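# Remove both clips from the cell, leads stay plugged

## Task

Lift both clips off the cell and set them down somewhere away from it, keeping the strips unbent and all leads still plugged in.

## Robot and tools

Robot: two 6-joint arms, left_arm and right_arm, each ending in a parallel gripper whose fingers can fold. Joint order everywhere (rows, result lists): waist, shoulder, elbow, forearm roll, wrist pitch, wrist roll. Stated ranges in rad: waist -3.491 to 3.491, shoulder -3.140 to 3.140, elbow -1.187 to 4.328, forearm roll -3.316 to 3.316, wrist pitch -3.140 to 3.140, wrist roll -3.927 to 3.927; real ends may differ by 0.010 rad.

Frames: the scene frame has its origin on the table top midway between the arms, +x out over the table, +z up, left_arm toward +y. Bases: left_arm at (+0.051, +0.343, 0) m, quat_wxyz (+1.000, 0, 0, -0.016); right_arm at (+0.004, -0.391, 0) m, quat_wxyz (+1.000, 0, 0, -0.005). Each arm's end_effector_position (m) and end_effector_quat_wxyz are given in that arm's own base frame, possibly a few cm off; fixed cameras and table use the scene frame. Gripper axes: fingers point along +z, they open and close along y; the reported point sits between the closed pads, with fingertips about 33 mm further out (9 mm when wide open).

Row layout (used by execute_actions and move): one flat list of 18 numbers in [-1, 1] covering both arms: left_arm's 6 joint offsets, then its position, force_limit, speed, then the same 9 for right_arm. Joint numbers are scaled offsets, not poses: 1.0 equals 2.204 rad for waist and shoulder, 2.644 for elbow, 3.305 for the three wrist joints. They count from the Joint targets line as it stood when the action or move began, so every row in one action measures from the same base and repeating an offset in a new call moves further. Send 0 for all six to keep an arm where its targets are. Gripper position is absolute: +1 fully open (140 mm), about -0.8 pads touching, -1 close until blocked. force_limit sets squeeze (about 14 N at -1, 40 N at 0, 58 N at +1 for a slow close); faster closes grip harder. speed sets finger rate: about 30 mm/s at -1, 140 at 0, 250 at +1. Both start at +1. To leave a gripper unchanged, resend its previous three numbers.

execute_actions(actions, cameras): actions is a list of up to 15 tables; each table holds up to 15 rows, one per 1/30 s step, and a short table repeats its last row. An action asking a joint more than 0.010 rad past its range is refused for both arms. Images come back only for an empty list or when cameras names them (["all"], or names from cam_high, cam_left_wrist, cam_right_wrist).

move(target, speed, blend, stop_force, zero, blocking, cameras): target is one 18-number row or a list of up to 15 rows, all offsets measured from the same starting Joint targets. All joints travel together along smooth paths lasting 0.5 to 10 s; nothing avoids obstacles. speed: rad/s for the joint with the longest way, 0.01 to 3.92, default 0.5, one value or one per target. blend: rad of corner rounding per target, 0 means stop there. stop_force: 12 to 80 N, shared by both arms; an arm's path halts when the estimated push against its motion rises that much above its zero. Use it with slow speed to feel contact; omit it when moving away from something being pressed. zero (default true) re-zeroes before the move. blocking=false returns early and cannot be combined with stop_force. The result adds a move: line such as done, off_target, moving, held or fault, and limits=held if steps were withheld.

wait(seconds 0 to 10) lets the scene run. stop brakes a running move (fingers keep moving). zoom_image(camera, region [x0, y0, x1, y1], at most 504 px each way) enlarges part of the newest image; images are 672x504. finished_scene(scene) ends the current scene irreversibly; pass its number.

Reading results: Joint positions/velocities per arm in rad and rad/s; Joint targets is the base for the next offsets; Tool commands shows current gripper commands. object_status: 0 moving, 1 blocked while opening, 2 blocked while closing (a grip), 3 reached requested position or pads met. position_measured is in counts: 3 open, 75 about 100 mm, 139 about 60 mm, 200 about 20 mm, 230 pads meeting. To squeeze harder, raise force_limit and nudge position (-1 to -0.98); to soften, reopen and close slowly. Grip parts near the fingertip quarter of the pads; deeper grips fold the fingers and may hold loosely or slip. Fingertips pushed into a surface fold easily. Flange force is the gripper's outside force along its own axes, noisy. "joint sent to its limit" and "joint command not followed" (clearance check between arms) lines flag clipped commands.

Avoid: contact torque at the load limits (147 N m for the three base joints, 36.8 for the wrist joints) or 150 N on any part, which halts that arm for 10 s; pressing or gripping between the arms; stiff targets driven past firm contact; hard hits on fixed objects; dropping or releasing moving parts; anything leaving the table; twisting or levering heavy or stiff things; long stretched-out holds that overheat motors (MOTOR HOT, then an over-temperature stop). Here specifically: do not bend the strips or pull the leads out.

Each tool is called as name(argument=value, ...), one argument or row to a line, values as JSON.

## Session

execute_actions(
  actions=[],
)

Scene clock: 0.00 s.
left_arm: end_effector_position=(+0.2707, -0.6851, +0.1454) position_measured=3 object_status=3 end_effector_quat_wxyz=(+0.370, +0.785, -0.443, +0.228) | right_arm: end_effector_position=(+0.5115, -0.1515, +0.1265) position_measured=3 object_status=3 end_effector_quat_wxyz=(-0.362, -0.600, +0.699, -0.143)
Joint positions: left_arm=[-1.043 0.22 -0.576 1.727 -0.381 0.017] | right_arm=[0.294 0.565 0.044 0.537 -1.662 -0.57]
Joint velocities: within noise
Flange force (N): no reading
Joint targets: left_arm=[-1.043 0.220 -0.576 1.727 -0.381 0.017] | right_arm=[0.294 0.565 0.044 0.537 -1.662 -0.570]
Tool commands: left_gripper/position=+1.0 left_gripper/force_limit=+1.0 left_gripper/speed=+1.0 right_gripper/position=+1.0 right_gripper/force_limit=+1.0 right_gripper/speed=+1.0

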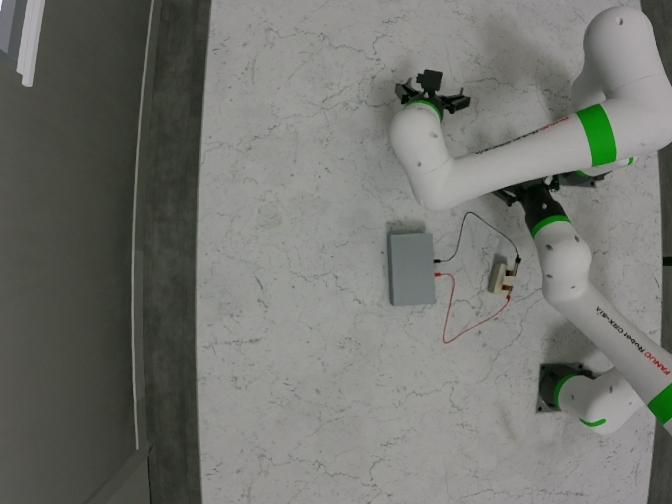

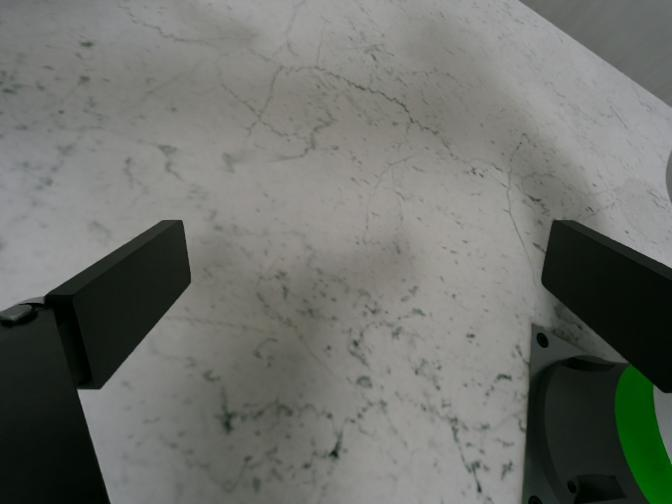

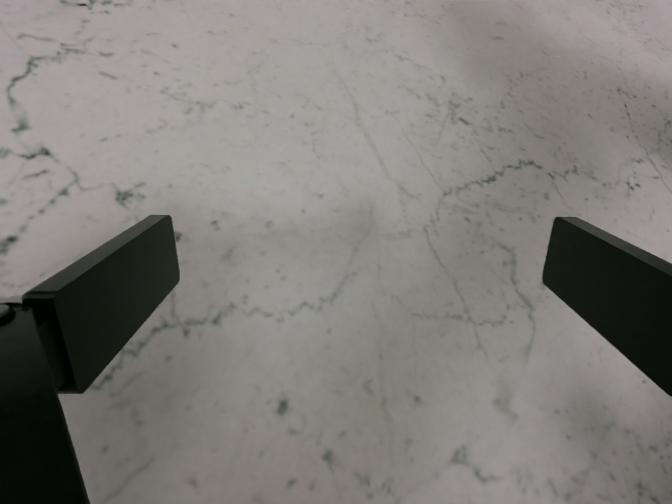

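zoom_image(
  camera="cam_high",
  region=[370, 190, 550, 350],
)

zoom_image(
  camera="cam_high",
  region=[480, 240, 540, 310],
)

Scaled by 2.800 from the camera's 672x504 image, which has a finer 960x720 frame.

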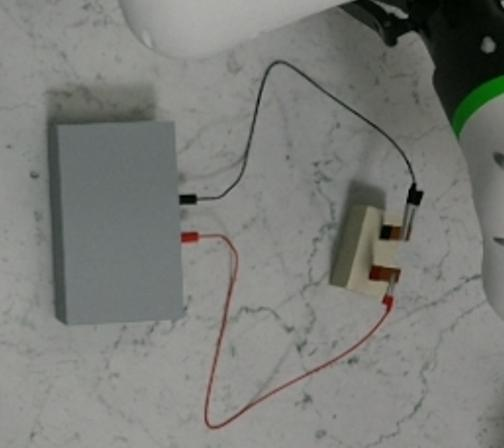

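Scaled by 7.200 from the camera's 672x504 image, which has a finer 960x720 frame.

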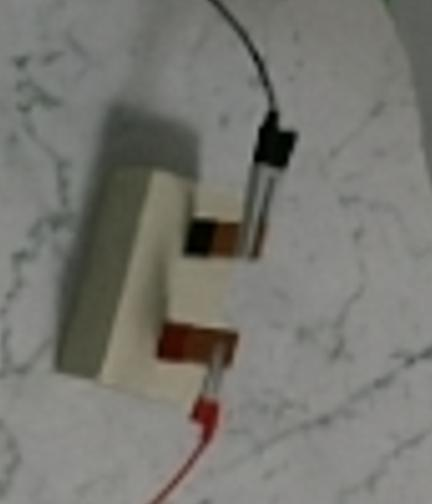

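move(
  target=[0.158, -0.116, 0.258, -0.5226, -0.403, 0, 1, 1, 1, 0, 0, 0, 0, 0, 0, 1, 1, 1],
  speed=1.0,
  cameras=["all"],
)

Scene clock: 112.20 s.
left_arm: end_effector_position=(+0.2324, -0.3629, +0.2988) position_measured=3 object_status=3 end_effector_quat_wxyz=(+0.000, -0.431, +0.902, +0.001) | right_arm: end_effector_position=(+0.5115, -0.1515, +0.1265) position_measured=3 object_status=3 end_effector_quat_wxyz=(-0.362, -0.600, +0.699, -0.143)
Joint positions: left_arm=[-0.695 -0.035 0.106 -0.001 -1.713 0.017] | right_arm=[0.294 0.565 0.044 0.537 -1.662 -0.57]
Flange force (N): left_arm=[-2.9 0.3 1.4] | right_arm=[0.7 0.7 -1.1]
Joint targets: left_arm=[-0.695 -0.035 0.106 -0.001 -1.713 0.017] | right_arm=[0.294 0.565 0.044 0.537 -1.662 -0.570]
move: done

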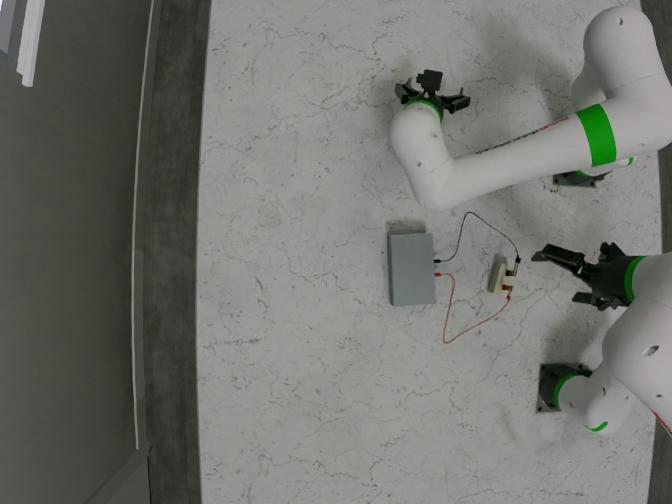

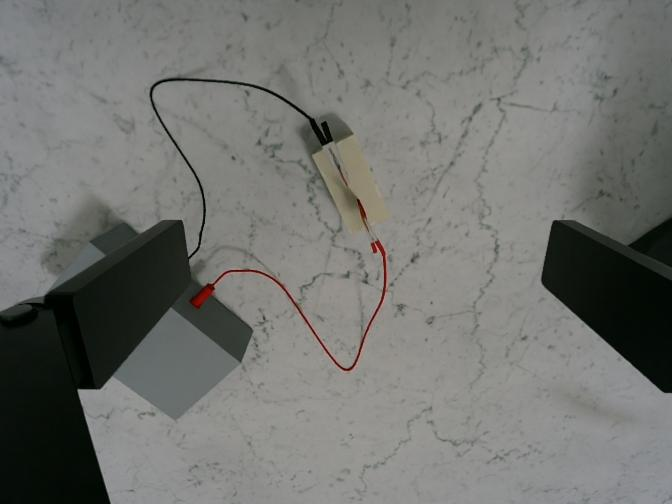

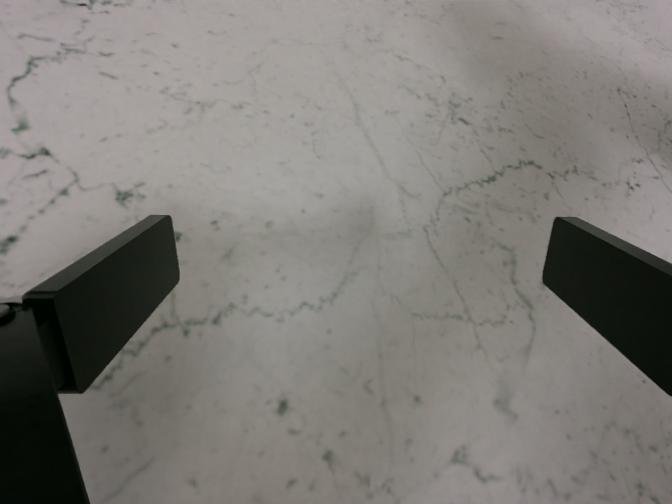

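zoom_image(
  camera="cam_left_wrist",
  region=[280, 100, 430, 270],
)

Scaled by 2.965 from the camera's 672x504 image, which has a finer 960x720 frame.

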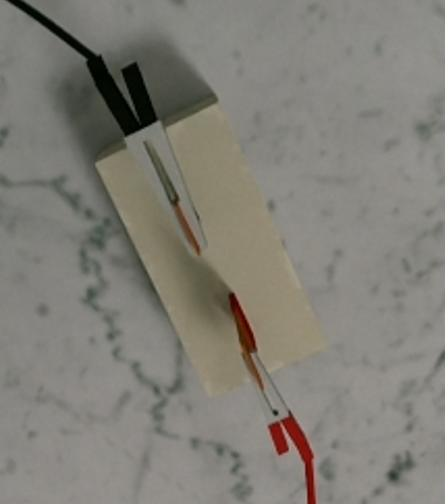

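move(
  target=[0, -0.003, -0.0901, 0, 0.0702, 0, 1, 1, 1, 0, 0, 0, 0, 0, 0, 1, 1, 1],
  cameras=["cam_left_wrist"],
)

zoom_image(
  camera="cam_left_wrist",
  region=[270, 40, 430, 200],
)

Scene clock: 147.53 s.
left_arm: end_effector_position=(+0.2324, -0.3629, +0.1994) position_measured=3 object_status=3 end_effector_quat_wxyz=(+0.000, -0.431, +0.902, +0.000) | right_arm: end_effector_position=(+0.5115, -0.1515, +0.1265) position_measured=3 object_status=3 end_effector_quat_wxyz=(-0.362, -0.600, +0.699, -0.143)
Joint positions: left_arm=[-0.695 -0.042 -0.132 -0.001 -1.481 0.017] | right_arm=[0.294 0.565 0.044 0.537 -1.662 -0.57]
Flange force (N): left_arm=[-2.9 0.5 1.8] | right_arm=[0.6 0.9 -1.5]
Joint targets: left_arm=[-0.695 -0.042 -0.132 -0.001 -1.481 0.017] | right_arm=[0.294 0.565 0.044 0.537 -1.662 -0.570]
move: done
Images, in order (width x height): cam_left_wrist 672x504.

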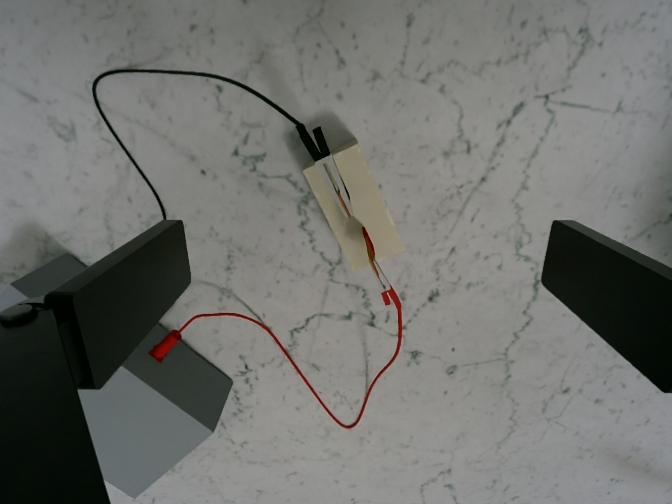

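Scaled by 3.150 from the camera's 672x504 image, which has a finer 960x720 frame.

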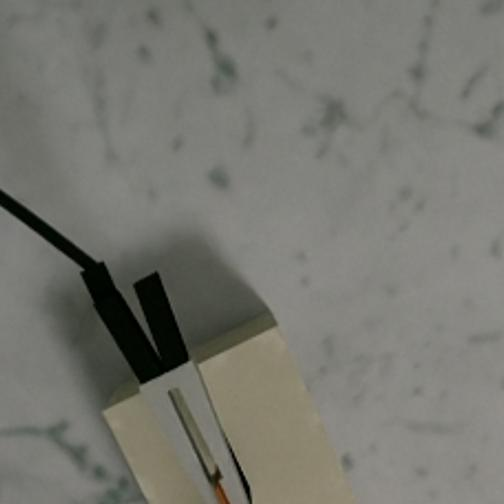

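move(
  target=[0.0186, 0.2836, 0.2284, 0, -0.1256, 0.4702, 1, 1, 1, 0, 0, 0, 0, 0, 0, 1, 1, 1],
  cameras=["cam_left_wrist", "cam_high"],
  speed=0.7,
)

zoom_image(
  camera="cam_left_wrist",
  region=[180, 100, 480, 400],
)

Scene clock: 224.57 s.
left_arm: end_effector_position=(+0.3196, -0.4087, +0.1564) position_measured=3 object_status=3 end_effector_quat_wxyz=(-0.070, +0.925, -0.314, -0.205) | right_arm: end_effector_position=(+0.5115, -0.1515, +0.1265) position_measured=3 object_status=3 end_effector_quat_wxyz=(-0.362, -0.600, +0.699, -0.143)
Joint positions: left_arm=[-0.654 0.583 0.472 -0.001 -1.896 1.571] | right_arm=[0.294 0.565 0.044 0.537 -1.662 -0.57]
Flange force (N): left_arm=[-1.1 -1.8 1.0] | right_arm=[1.0 1.3 -1.1]
Joint targets: left_arm=[-0.654 0.583 0.472 -0.001 -1.896 1.571] | right_arm=[0.294 0.565 0.044 0.537 -1.662 -0.570]
move: done
Images, in order (width x height): cam_high 672x504, cam_left_wrist 672x504.

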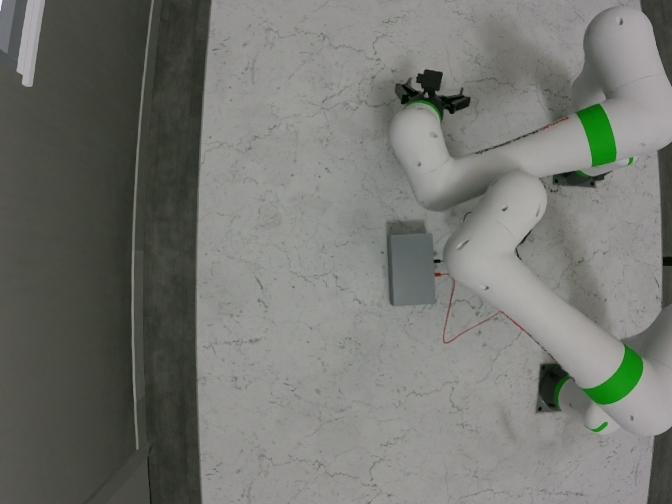

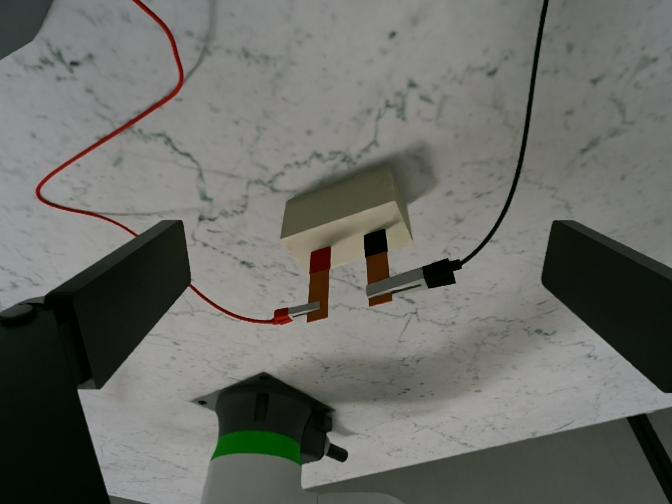

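Scaled by 1.680 from the camera's 672x504 image, which has a finer 960x720 frame.

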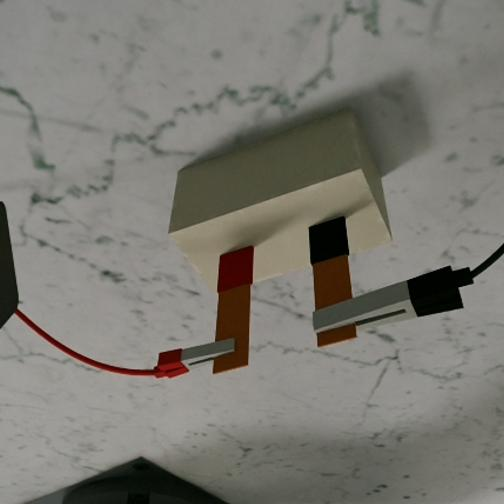

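move(
  target=[-0.0604, -0.2374, -0.1897, 0, 0.1254, -0.3111, -0.325, -1, 0, -0.2269, 0, 0, 0, 0, 0, 1, 1, 1],
  cameras=["cam_left_wrist", "cam_high"],
  speed=0.8,
)

zoom_image(
  camera="cam_left_wrist",
  region=[230, 60, 430, 260],
)

Scene clock: 311.67 s.
left_arm: end_effector_position=(+0.2274, -0.4123, +0.1992) position_measured=170 object_status=3 end_effector_quat_wxyz=(+0.000, -0.615, +0.788, +0.000) | right_arm: end_effector_position=(+0.3763, -0.3782, +0.1265) position_measured=3 object_status=3 end_effector_quat_wxyz=(-0.386, -0.408, +0.826, -0.049)
Joint positions: left_arm=[-0.787 0.06 -0.03 -0.001 -1.482 0.543] | right_arm=[-0.205 0.565 0.044 0.537 -1.662 -0.57]
Flange force (N): left_arm=[-3.4 -0.6 0.5] | right_arm=[0.3 1.5 -1.7]
Joint targets: left_arm=[-0.787 0.060 -0.030 -0.001 -1.482 0.543] | right_arm=[-0.206 0.565 0.044 0.537 -1.662 -0.570]
move: done
Images, in order (width x height): cam_high 672x504, cam_left_wrist 672x504.

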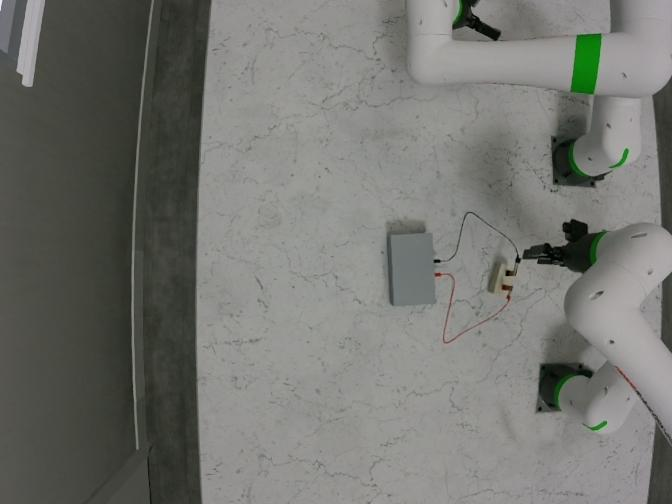

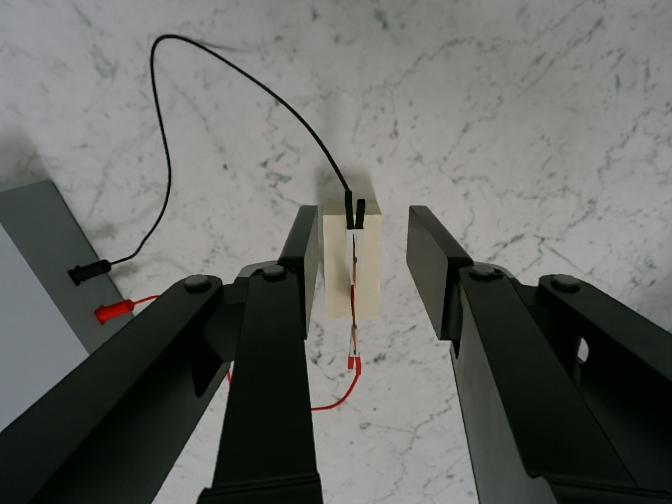

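Scaled by 2.520 from the camera's 672x504 image, which has a finer 960x720 frame.

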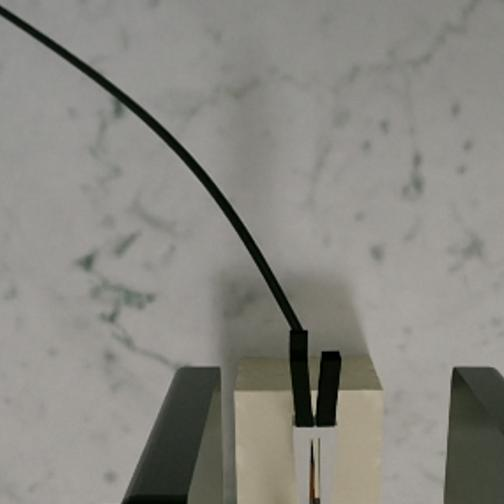

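move(
  target=[0, 0.0138, -0.0518, 0, 0.0509, 0, -0.325, -1, 0, 0, 0, 0, 0, 0, 0, 1, 1, 1],
  cameras=["cam_left_wrist"],
  speed=0.2,
)

zoom_image(
  camera="cam_left_wrist",
  region=[280, 140, 440, 300],
)

Scene clock: 340.07 s.
left_arm: end_effector_position=(+0.2277, -0.4125, +0.1274) position_measured=170 object_status=3 end_effector_quat_wxyz=(+0.000, -0.615, +0.788, +0.000) | right_arm: end_effector_position=(+0.3763, -0.3782, +0.1265) position_measured=3 object_status=3 end_effector_quat_wxyz=(-0.386, -0.408, +0.826, -0.049)
Joint positions: left_arm=[-0.787 0.09 -0.167 -0.001 -1.314 0.543] | right_arm=[-0.206 0.565 0.044 0.537 -1.662 -0.57]
Flange force (N): left_arm=[-3.1 -0.7 1.0] | right_arm=[0.7 0.7 -1.5]
Joint targets: left_arm=[-0.787 0.090 -0.167 -0.001 -1.314 0.543] | right_arm=[-0.206 0.565 0.044 0.537 -1.662 -0.570]
move: done
Images, in order (width x height): cam_left_wrist 672x504.

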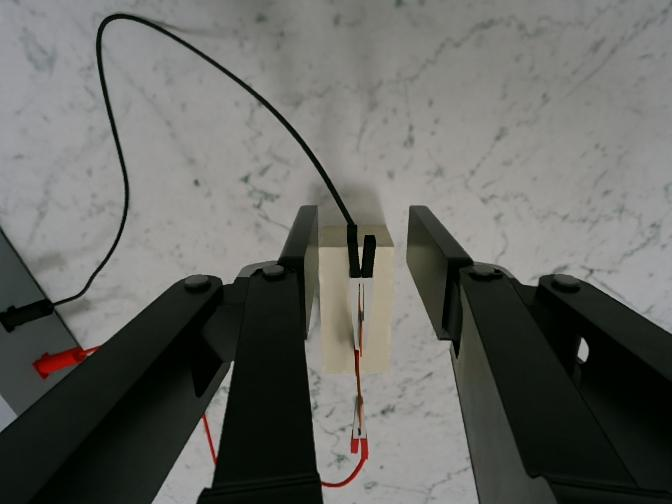

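Scaled by 3.150 from the camera's 672x504 image, which has a finer 960x720 frame.

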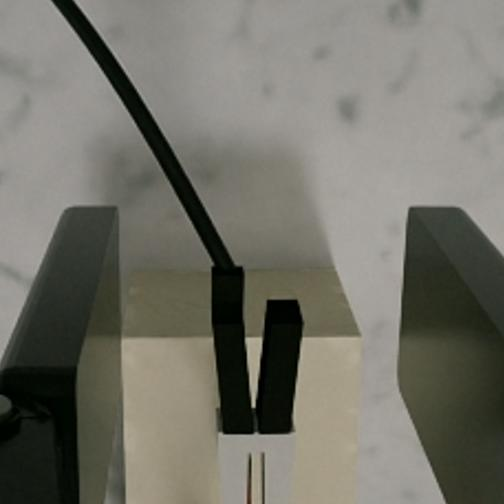

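move(
  target=[0.00043, 0.00064, 0.00057, 0, 0, -0.0003, -0.325, -1, 0, 0, 0, 0, 0, 0, 0, 1, 1, 1],
  speed=0.1,
)

move(
  target=[0, 0, 0, 0, 0, 0, -1, -1, -1, 0, 0, 0, 0, 0, 0, 1, 1, 1],
  cameras=["cam_left_wrist"],
)

zoom_image(
  camera="cam_left_wrist",
  region=[280, 180, 440, 340],
)

Scene clock: 363.10 s.
left_arm: end_effector_position=(+0.2285, -0.4127, +0.1274) position_measured=170 object_status=3 end_effector_quat_wxyz=(+0.000, -0.615, +0.788, +0.000) | right_arm: end_effector_position=(+0.3763, -0.3782, +0.1265) position_measured=3 object_status=3 end_effector_quat_wxyz=(-0.386, -0.408, +0.826, -0.049)
Joint positions: left_arm=[-0.786 0.092 -0.165 -0.001 -1.314 0.542] | right_arm=[-0.206 0.565 0.044 0.537 -1.662 -0.57]
Flange force (N): left_arm=[-3.0 -0.5 0.7] | right_arm=[0.5 -0.1 -1.7]
Joint targets: left_arm=[-0.786 0.092 -0.165 -0.001 -1.314 0.542] | right_arm=[-0.206 0.565 0.044 0.537 -1.662 -0.570]
move: done

Scene clock: 364.33 s.
left_arm: end_effector_position=(+0.2285, -0.4127, +0.1274) position_measured=217 object_status=0 end_effector_quat_wxyz=(+0.000, -0.615, +0.788, +0.000) | right_arm: end_effector_position=(+0.3763, -0.3782, +0.1265) position_measured=3 object_status=3 end_effector_quat_wxyz=(-0.386, -0.408, +0.826, -0.049)
Joint positions: left_arm=[-0.786 0.092 -0.165 -0.001 -1.314 0.542] | right_arm=[-0.206 0.565 0.044 0.537 -1.662 -0.57]
Flange force (N): left_arm=[-2.8 -0.6 0.7] | right_arm=[0.7 0.8 -1.4]
Joint targets: left_arm=[-0.786 0.092 -0.165 -0.001 -1.314 0.542] | right_arm=[-0.206 0.565 0.044 0.537 -1.662 -0.570]
move: done
Images, in order (width x height): cam_left_wrist 672x504.

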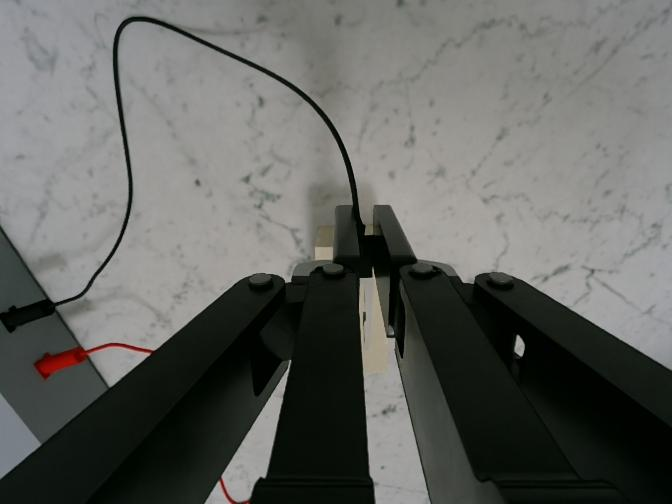

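Scaled by 3.150 from the camera's 672x504 image, which has a finer 960x720 frame.

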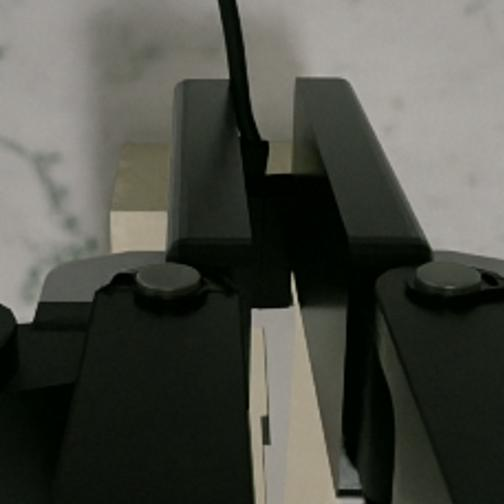

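wait(
  seconds=1,
  cameras=["cam_left_wrist"],
)

zoom_image(
  camera="cam_left_wrist",
  region=[310, 220, 430, 400],
)

Scene clock: 371.60 s.
left_arm: end_effector_position=(+0.2285, -0.4127, +0.1274) position_measured=217 object_status=2 end_effector_quat_wxyz=(+0.000, -0.615, +0.788, +0.000) | right_arm: end_effector_position=(+0.3763, -0.3782, +0.1265) position_measured=3 object_status=3 end_effector_quat_wxyz=(-0.386, -0.408, +0.826, -0.049)
Joint positions: left_arm=[-0.786 0.092 -0.165 -0.001 -1.314 0.542] | right_arm=[-0.206 0.565 0.044 0.537 -1.662 -0.57]
Flange force (N): left_arm=[-2.9 -0.4 0.8] | right_arm=[-0.2 0.6 -1.8]
Joint targets: left_arm=[-0.786 0.092 -0.165 -0.001 -1.314 0.542] | right_arm=[-0.206 0.565 0.044 0.537 -1.662 -0.570]
Tool commands: left_gripper/position=-1.0 left_gripper/force_limit=-1.0 left_gripper/speed=-1.0 right_gripper/position=+1.0 right_gripper/force_limit=+1.0 right_gripper/speed=+1.0
wait: 1.00 s; at rest from the start
Images, in order (width x height): cam_left_wrist 672x504.

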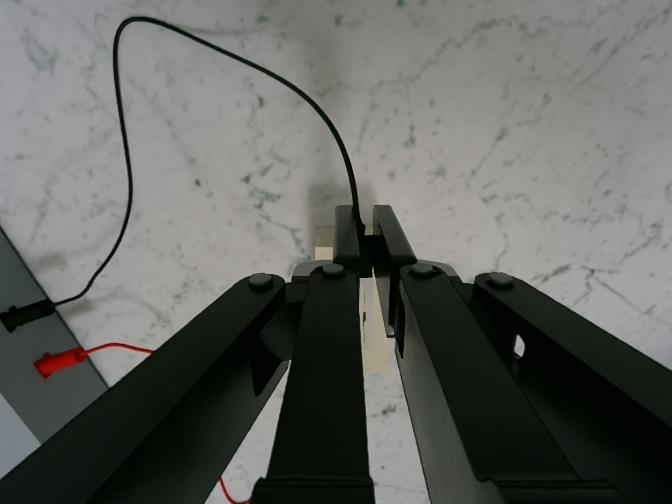

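Scaled by 2.800 from the camera's 672x504 image, which has a finer 960x720 frame.

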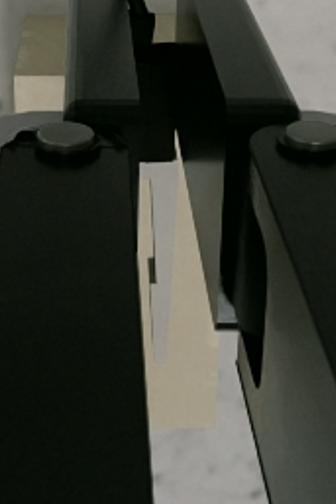

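move(
  target=[-0.0398, 0.0421, 0.0399, 0, -0.0038, 0.0266, -1, -1, -1, 0, 0, 0, 0, 0, 0, 1, 1, 1],
  speed=0.05,
  cameras=["cam_left_wrist"],
)

zoom_image(
  camera="cam_left_wrist",
  region=[280, 220, 450, 460],
)

Scene clock: 394.77 s.
left_arm: end_effector_position=(+0.2165, -0.4611, +0.1275) position_measured=217 object_status=2 end_effector_quat_wxyz=(+0.000, -0.615, +0.788, +0.000) | right_arm: end_effector_position=(+0.3763, -0.3782, +0.1265) position_measured=3 object_status=3 end_effector_quat_wxyz=(-0.386, -0.408, +0.826, -0.049)
Joint positions: left_arm=[-0.874 0.184 -0.06 -0.001 -1.326 0.63] | right_arm=[-0.206 0.565 0.044 0.537 -1.662 -0.57]
Flange force (N): left_arm=[-2.9 -0.2 0.9] | right_arm=[0.7 0.6 -1.1]
Joint targets: left_arm=[-0.874 0.184 -0.060 -0.001 -1.326 0.630] | right_arm=[-0.206 0.565 0.044 0.537 -1.662 -0.570]
move: done
Images, in order (width x height): cam_left_wrist 672x504.

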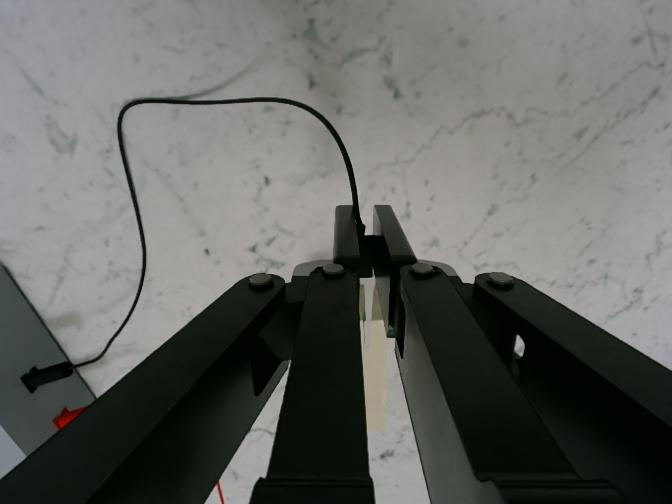

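Scaled by 2.100 from the camera's 672x504 image, which has a finer 960x720 frame.

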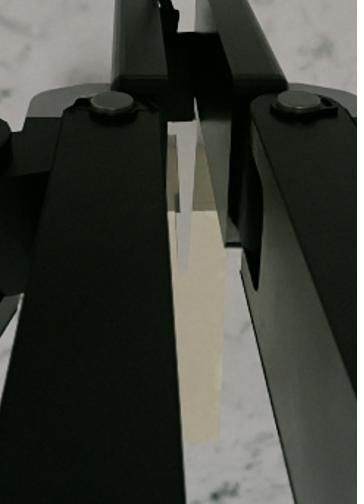

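move(
  target=[
    [-0.0313, 0.0400, 0.0405, 0, -0.0060, 0.0209, -1, -1, -1, 0, 0, 0, 0, 0, 0, 1, 1, 1],
    [-0.0313, 0.0717, -0.0085, 0, 0.0544, 0.0209, -1, -1, -1, 0, 0, 0, 0, 0, 0, 1, 1, 1],
  ],
  speed=0.1,
  blend=0.02,
  cameras=["cam_left_wrist", "cam_high"],
)

zoom_image(
  camera="cam_high",
  region=[470, 200, 570, 320],
)

Scene clock: 426.03 s.
left_arm: end_effector_position=(+0.2058, -0.5047, +0.0374) position_measured=217 object_status=2 end_effector_quat_wxyz=(+0.000, -0.615, +0.788, +0.000) | right_arm: end_effector_position=(+0.3763, -0.3782, +0.1265) position_measured=3 object_status=3 end_effector_quat_wxyz=(-0.386, -0.408, +0.826, -0.049)
Joint positions: left_arm=[-0.943 0.342 -0.082 -0.001 -1.146 0.699] | right_arm=[-0.206 0.565 0.044 0.537 -1.662 -0.57]
Flange force (N): left_arm=[-2.8 -0.2 0.3] | right_arm=[0.6 0.6 -1.8]
Joint targets: left_arm=[-0.943 0.342 -0.082 -0.001 -1.146 0.699] | right_arm=[-0.206 0.565 0.044 0.537 -1.662 -0.570]
move: done
Images, in order (width x height): cam_high 672x504, cam_left_wrist 672x504.

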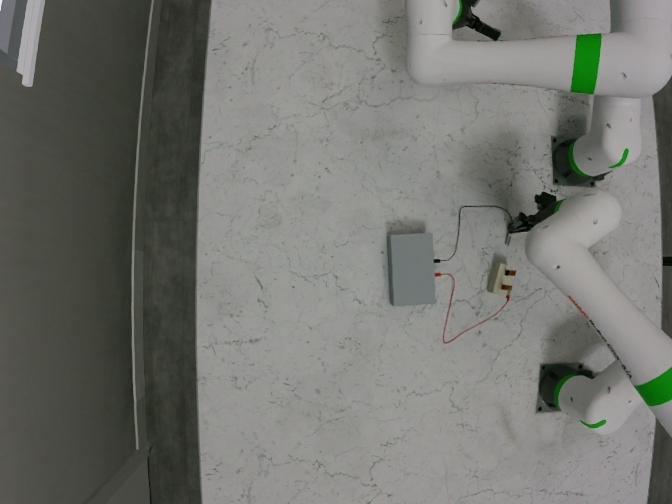

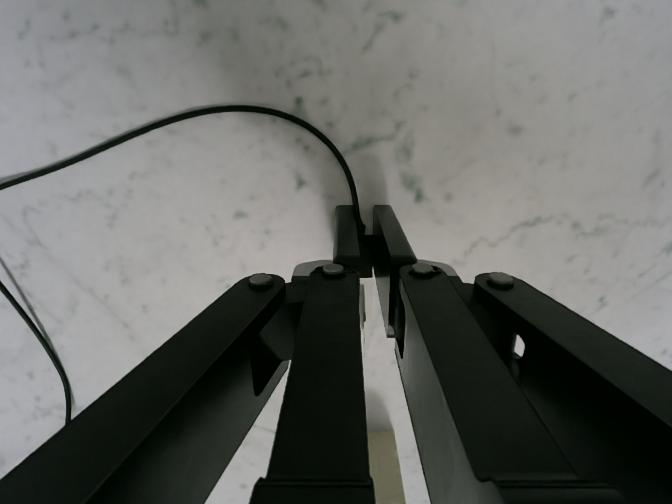

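Scaled by 4.200 from the camera's 672x504 image, which has a finer 960x720 frame.

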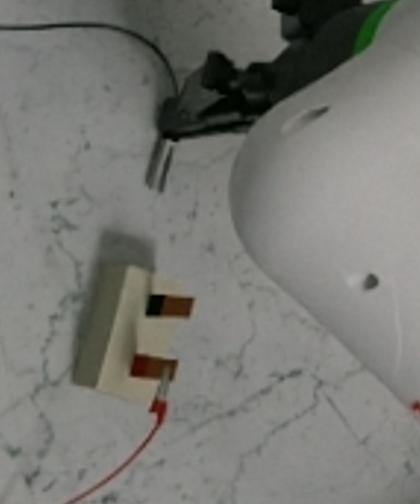

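move(
  target=[0, 0.0007, -0.0011, 0, 0.0013, 0, -1, -1, -1, 0, 0, 0, 0, 0, 0, 1, 1, 1],
  speed=0.05,
)

move(
  target=[0, 0, 0, 0, 0, 0, -0.4, -1, -1, 0, 0, 0, 0, 0, 0, 1, 1, 1],
  cameras=["cam_left_wrist"],
)

zoom_image(
  camera="cam_left_wrist",
  region=[280, 160, 450, 400],
)

Scene clock: 437.17 s.
left_arm: end_effector_position=(+0.2057, -0.5045, +0.0355) position_measured=217 object_status=2 end_effector_quat_wxyz=(+0.000, -0.615, +0.788, +0.000) | right_arm: end_effector_position=(+0.3763, -0.3782, +0.1265) position_measured=3 object_status=3 end_effector_quat_wxyz=(-0.386, -0.408, +0.826, -0.049)
Joint positions: left_arm=[-0.943 0.344 -0.085 -0.001 -1.142 0.699] | right_arm=[-0.206 0.565 0.044 0.537 -1.662 -0.57]
Flange force (N): left_arm=[-3.2 -0.6 0.2] | right_arm=[0.5 0.7 -1.6]
Joint targets: left_arm=[-0.943 0.344 -0.085 -0.001 -1.142 0.699] | right_arm=[-0.206 0.565 0.044 0.537 -1.662 -0.570]
move: done

Scene clock: 438.20 s.
left_arm: end_effector_position=(+0.2057, -0.5045, +0.0355) position_measured=179 object_status=0 end_effector_quat_wxyz=(+0.000, -0.615, +0.788, +0.000) | right_arm: end_effector_position=(+0.3763, -0.3782, +0.1265) position_measured=3 object_status=3 end_effector_quat_wxyz=(-0.386, -0.408, +0.826, -0.049)
Joint positions: left_arm=[-0.943 0.344 -0.085 -0.001 -1.142 0.699] | right_arm=[-0.206 0.565 0.044 0.537 -1.662 -0.57]
Flange force (N): left_arm=[-2.8 -0.9 0.4] | right_arm=[0.2 0.7 -1.2]
Joint targets: left_arm=[-0.943 0.344 -0.085 -0.001 -1.142 0.699] | right_arm=[-0.206 0.565 0.044 0.537 -1.662 -0.570]
move: done
Images, in order (width x height): cam_left_wrist 672x504.

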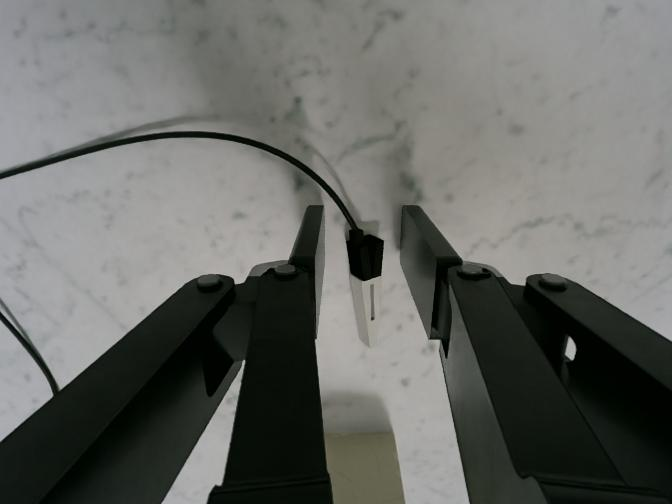

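Scaled by 2.100 from the camera's 672x504 image, which has a finer 960x720 frame.

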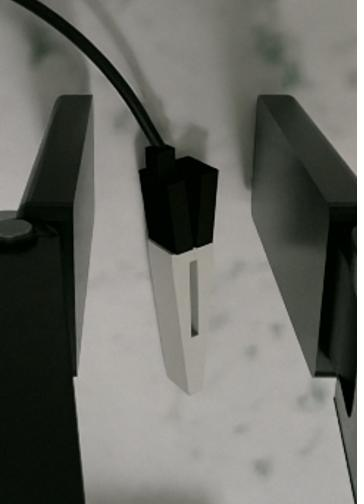

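move(
  target=[
    [0, -0.0441, 0.1025, 0, -0.1114, 0, -0.4, -1, -1, 0, 0, 0, 0, 0, 0, 1, 1, 1],
    [0.1953, -0.2229, -0.0535, 0, -0.1058, -0.1514, -0.4, -1, -1, 0, 0, 0, 0, 0, 0, 1, 1, 1],
  ],
  speed=[0.3, 0.5],
  blend=[0.05, 0],
  cameras=["cam_left_wrist", "cam_high"],
)

zoom_image(
  camera="cam_left_wrist",
  region=[280, 120, 440, 280],
)

zoom_image(
  camera="cam_high",
  region=[470, 200, 570, 320],
)

Scene clock: 465.00 s.
left_arm: end_effector_position=(+0.2574, -0.2938, +0.1999) position_measured=179 object_status=3 end_effector_quat_wxyz=(+0.000, -0.588, +0.809, +0.000) | right_arm: end_effector_position=(+0.3763, -0.3782, +0.1265) position_measured=3 object_status=3 end_effector_quat_wxyz=(-0.386, -0.408, +0.826, -0.049)
Joint positions: left_arm=[-0.513 -0.147 -0.227 -0.001 -1.492 0.198] | right_arm=[-0.206 0.565 0.044 0.537 -1.662 -0.57]
Flange force (N): left_arm=[-2.8 -0.4 1.1] | right_arm=[0.8 0.9 -1.0]
Joint targets: left_arm=[-0.513 -0.147 -0.227 -0.001 -1.492 0.198] | right_arm=[-0.206 0.565 0.044 0.537 -1.662 -0.570]
move: done
Images, in order (width x height): cam_high 672x504, cam_left_wrist 672x504.

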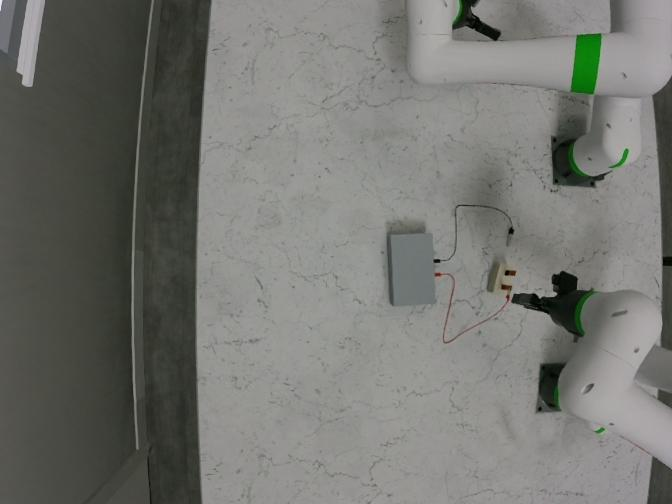

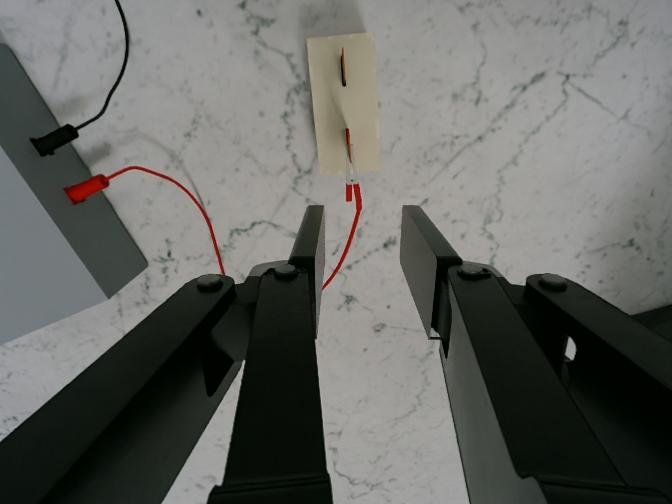

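Scaled by 3.150 from the camera's 672x504 image, which has a finer 960x720 frame.

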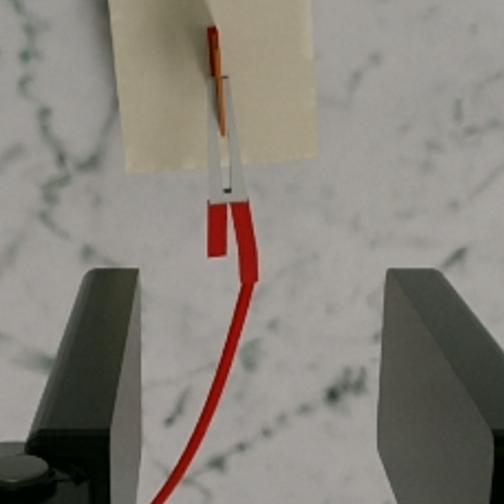

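Scaled by 4.200 from the camera's 672x504 image, which has a finer 960x720 frame.

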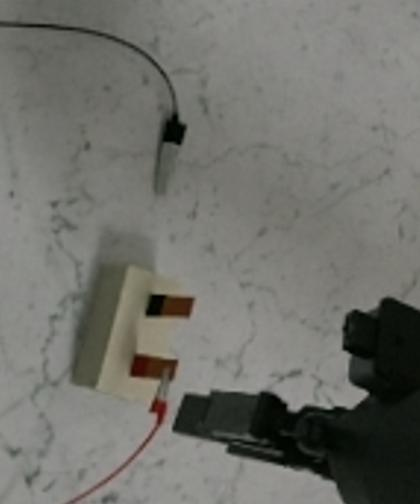

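move(
  target=[0.0075, 0.0093, -0.0573, 0, 0.0524, 0.0189, -0.4, -1, -1, 0, 0, 0, 0, 0, 0, 1, 1, 1],
  speed=0.2,
  cameras=["cam_left_wrist"],
)

zoom_image(
  camera="cam_left_wrist",
  region=[290, 160, 430, 300],
)

Scene clock: 495.27 s.
left_arm: end_effector_position=(+0.2592, -0.2879, +0.1281) position_measured=179 object_status=3 end_effector_quat_wxyz=(+0.000, -0.619, +0.785, +0.000) | right_arm: end_effector_position=(+0.3763, -0.3782, +0.1265) position_measured=3 object_status=3 end_effector_quat_wxyz=(-0.386, -0.408, +0.826, -0.049)
Joint positions: left_arm=[-0.496 -0.127 -0.378 -0.001 -1.318 0.261] | right_arm=[-0.206 0.565 0.044 0.537 -1.662 -0.57]
Flange force (N): left_arm=[-3.6 -0.1 1.2] | right_arm=[0.8 1.1 -0.7]
Joint targets: left_arm=[-0.496 -0.127 -0.378 -0.001 -1.318 0.261] | right_arm=[-0.206 0.565 0.044 0.537 -1.662 -0.570]
move: done
Images, in order (width x height): cam_left_wrist 672x504.

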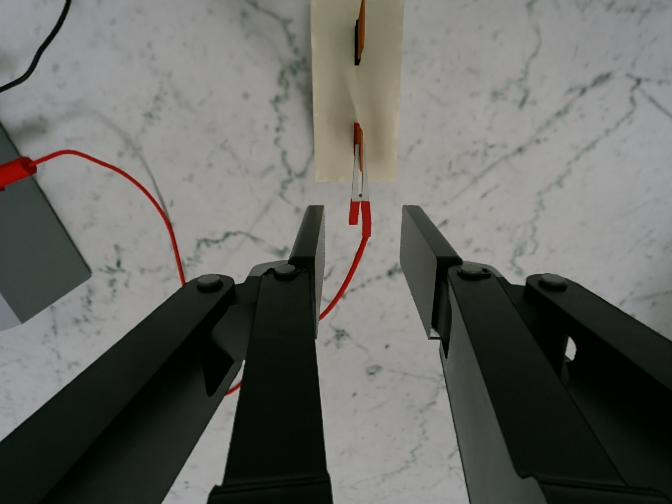

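Scaled by 3.600 from the camera's 672x504 image, which has a finer 960x720 frame.

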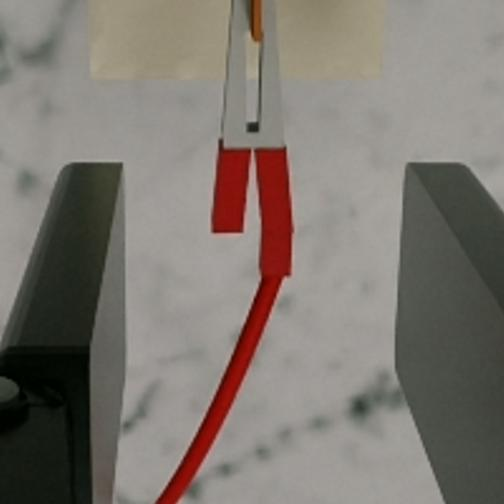

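move(
  target=[-0.003, 0.004, 0.003, 0, 0.0003, 0.002, -0.4, -1, -1, 0, 0, 0, 0, 0, 0, 1, 1, 1],
  speed=0.1,
  cameras=["cam_left_wrist"],
)

zoom_image(
  camera="cam_left_wrist",
  region=[290, 160, 430, 300],
)

Scene clock: 519.77 s.
left_arm: end_effector_position=(+0.2604, -0.2913, +0.1282) position_measured=179 object_status=3 end_effector_quat_wxyz=(+0.000, -0.619, +0.785, +0.000) | right_arm: end_effector_position=(+0.3763, -0.3782, +0.1265) position_measured=3 object_status=3 end_effector_quat_wxyz=(-0.386, -0.408, +0.826, -0.049)
Joint positions: left_arm=[-0.503 -0.118 -0.37 -0.001 -1.317 0.267] | right_arm=[-0.206 0.565 0.044 0.537 -1.662 -0.57]
Flange force (N): left_arm=[-3.4 -1.2 1.1] | right_arm=[1.2 0.7 -1.2]
Joint targets: left_arm=[-0.503 -0.118 -0.370 -0.001 -1.317 0.267] | right_arm=[-0.206 0.565 0.044 0.537 -1.662 -0.570]
move: done
Images, in order (width x height): cam_left_wrist 672x504.

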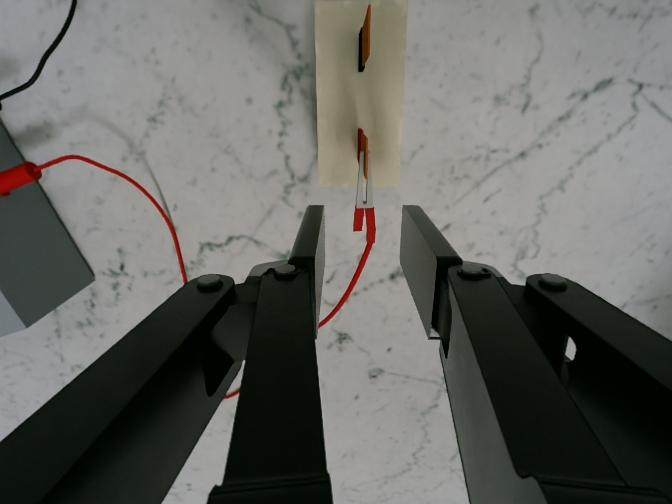

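Scaled by 3.600 from the camera's 672x504 image, which has a finer 960x720 frame.

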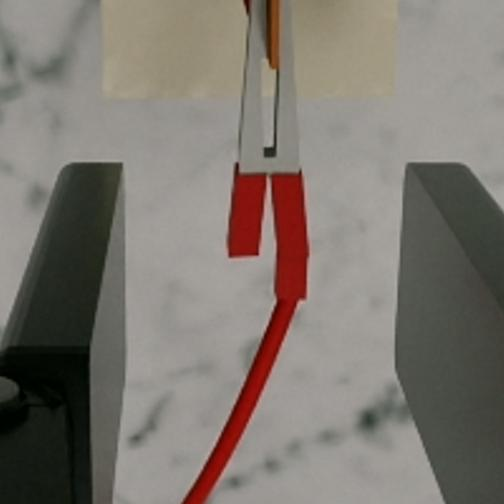

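move(
  target=[0, 0, 0, 0, 0, 0, -1, -1, -1, 0, 0, 0, 0, 0, 0, 1, 1, 1],
)

wait(
  seconds=0.6,
  cameras=["cam_left_wrist"],
)

zoom_image(
  camera="cam_left_wrist",
  region=[310, 110, 430, 270],
)

Scene clock: 529.97 s.
left_arm: end_effector_position=(+0.2604, -0.2913, +0.1282) position_measured=220 object_status=0 end_effector_quat_wxyz=(+0.000, -0.619, +0.785, +0.000) | right_arm: end_effector_position=(+0.3763, -0.3782, +0.1265) position_measured=3 object_status=3 end_effector_quat_wxyz=(-0.386, -0.408, +0.826, -0.049)
Joint positions: left_arm=[-0.503 -0.118 -0.37 -0.001 -1.317 0.267] | right_arm=[-0.206 0.565 0.044 0.537 -1.662 -0.57]
Flange force (N): left_arm=[-3.5 -0.6 0.9] | right_arm=[0.5 0.7 -1.4]
Joint targets: left_arm=[-0.503 -0.118 -0.370 -0.001 -1.317 0.267] | right_arm=[-0.206 0.565 0.044 0.537 -1.662 -0.570]
move: done

Scene clock: 530.57 s.
left_arm: end_effector_position=(+0.2604, -0.2913, +0.1282) position_measured=220 object_status=2 end_effector_quat_wxyz=(+0.000, -0.619, +0.785, +0.000) | right_arm: end_effector_position=(+0.3763, -0.3782, +0.1265) position_measured=3 object_status=3 end_effector_quat_wxyz=(-0.386, -0.408, +0.826, -0.049)
Joint positions: left_arm=[-0.503 -0.118 -0.37 -0.001 -1.317 0.267] | right_arm=[-0.206 0.565 0.044 0.537 -1.662 -0.57]
Flange force (N): left_arm=[-2.9 -0.6 1.3] | right_arm=[0.8 1.3 -0.9]
Joint targets: left_arm=[-0.503 -0.118 -0.370 -0.001 -1.317 0.267] | right_arm=[-0.206 0.565 0.044 0.537 -1.662 -0.570]
Tool commands: left_gripper/position=-1.0 left_gripper/force_limit=-1.0 left_gripper/speed=-1.0 right_gripper/position=+1.0 right_gripper/force_limit=+1.0 right_gripper/speed=+1.0
wait: 0.60 s; at rest by 0.17 s
Images, in order (width x height): cam_left_wrist 672x504.

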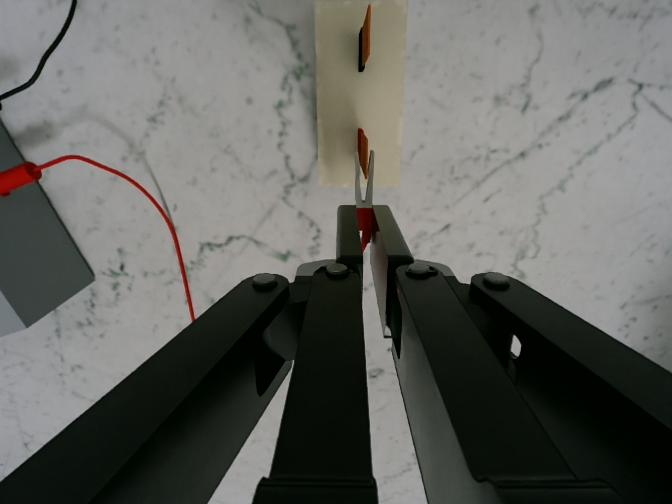

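Scaled by 3.150 from the camera's 672x504 image, which has a finer 960x720 frame.

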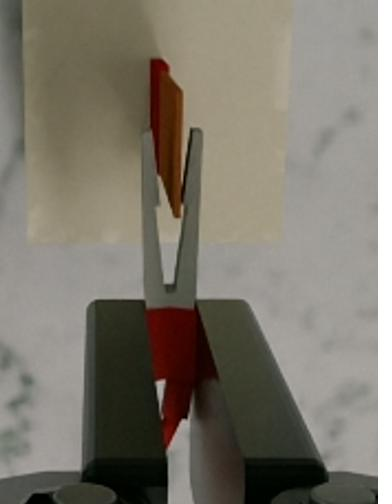

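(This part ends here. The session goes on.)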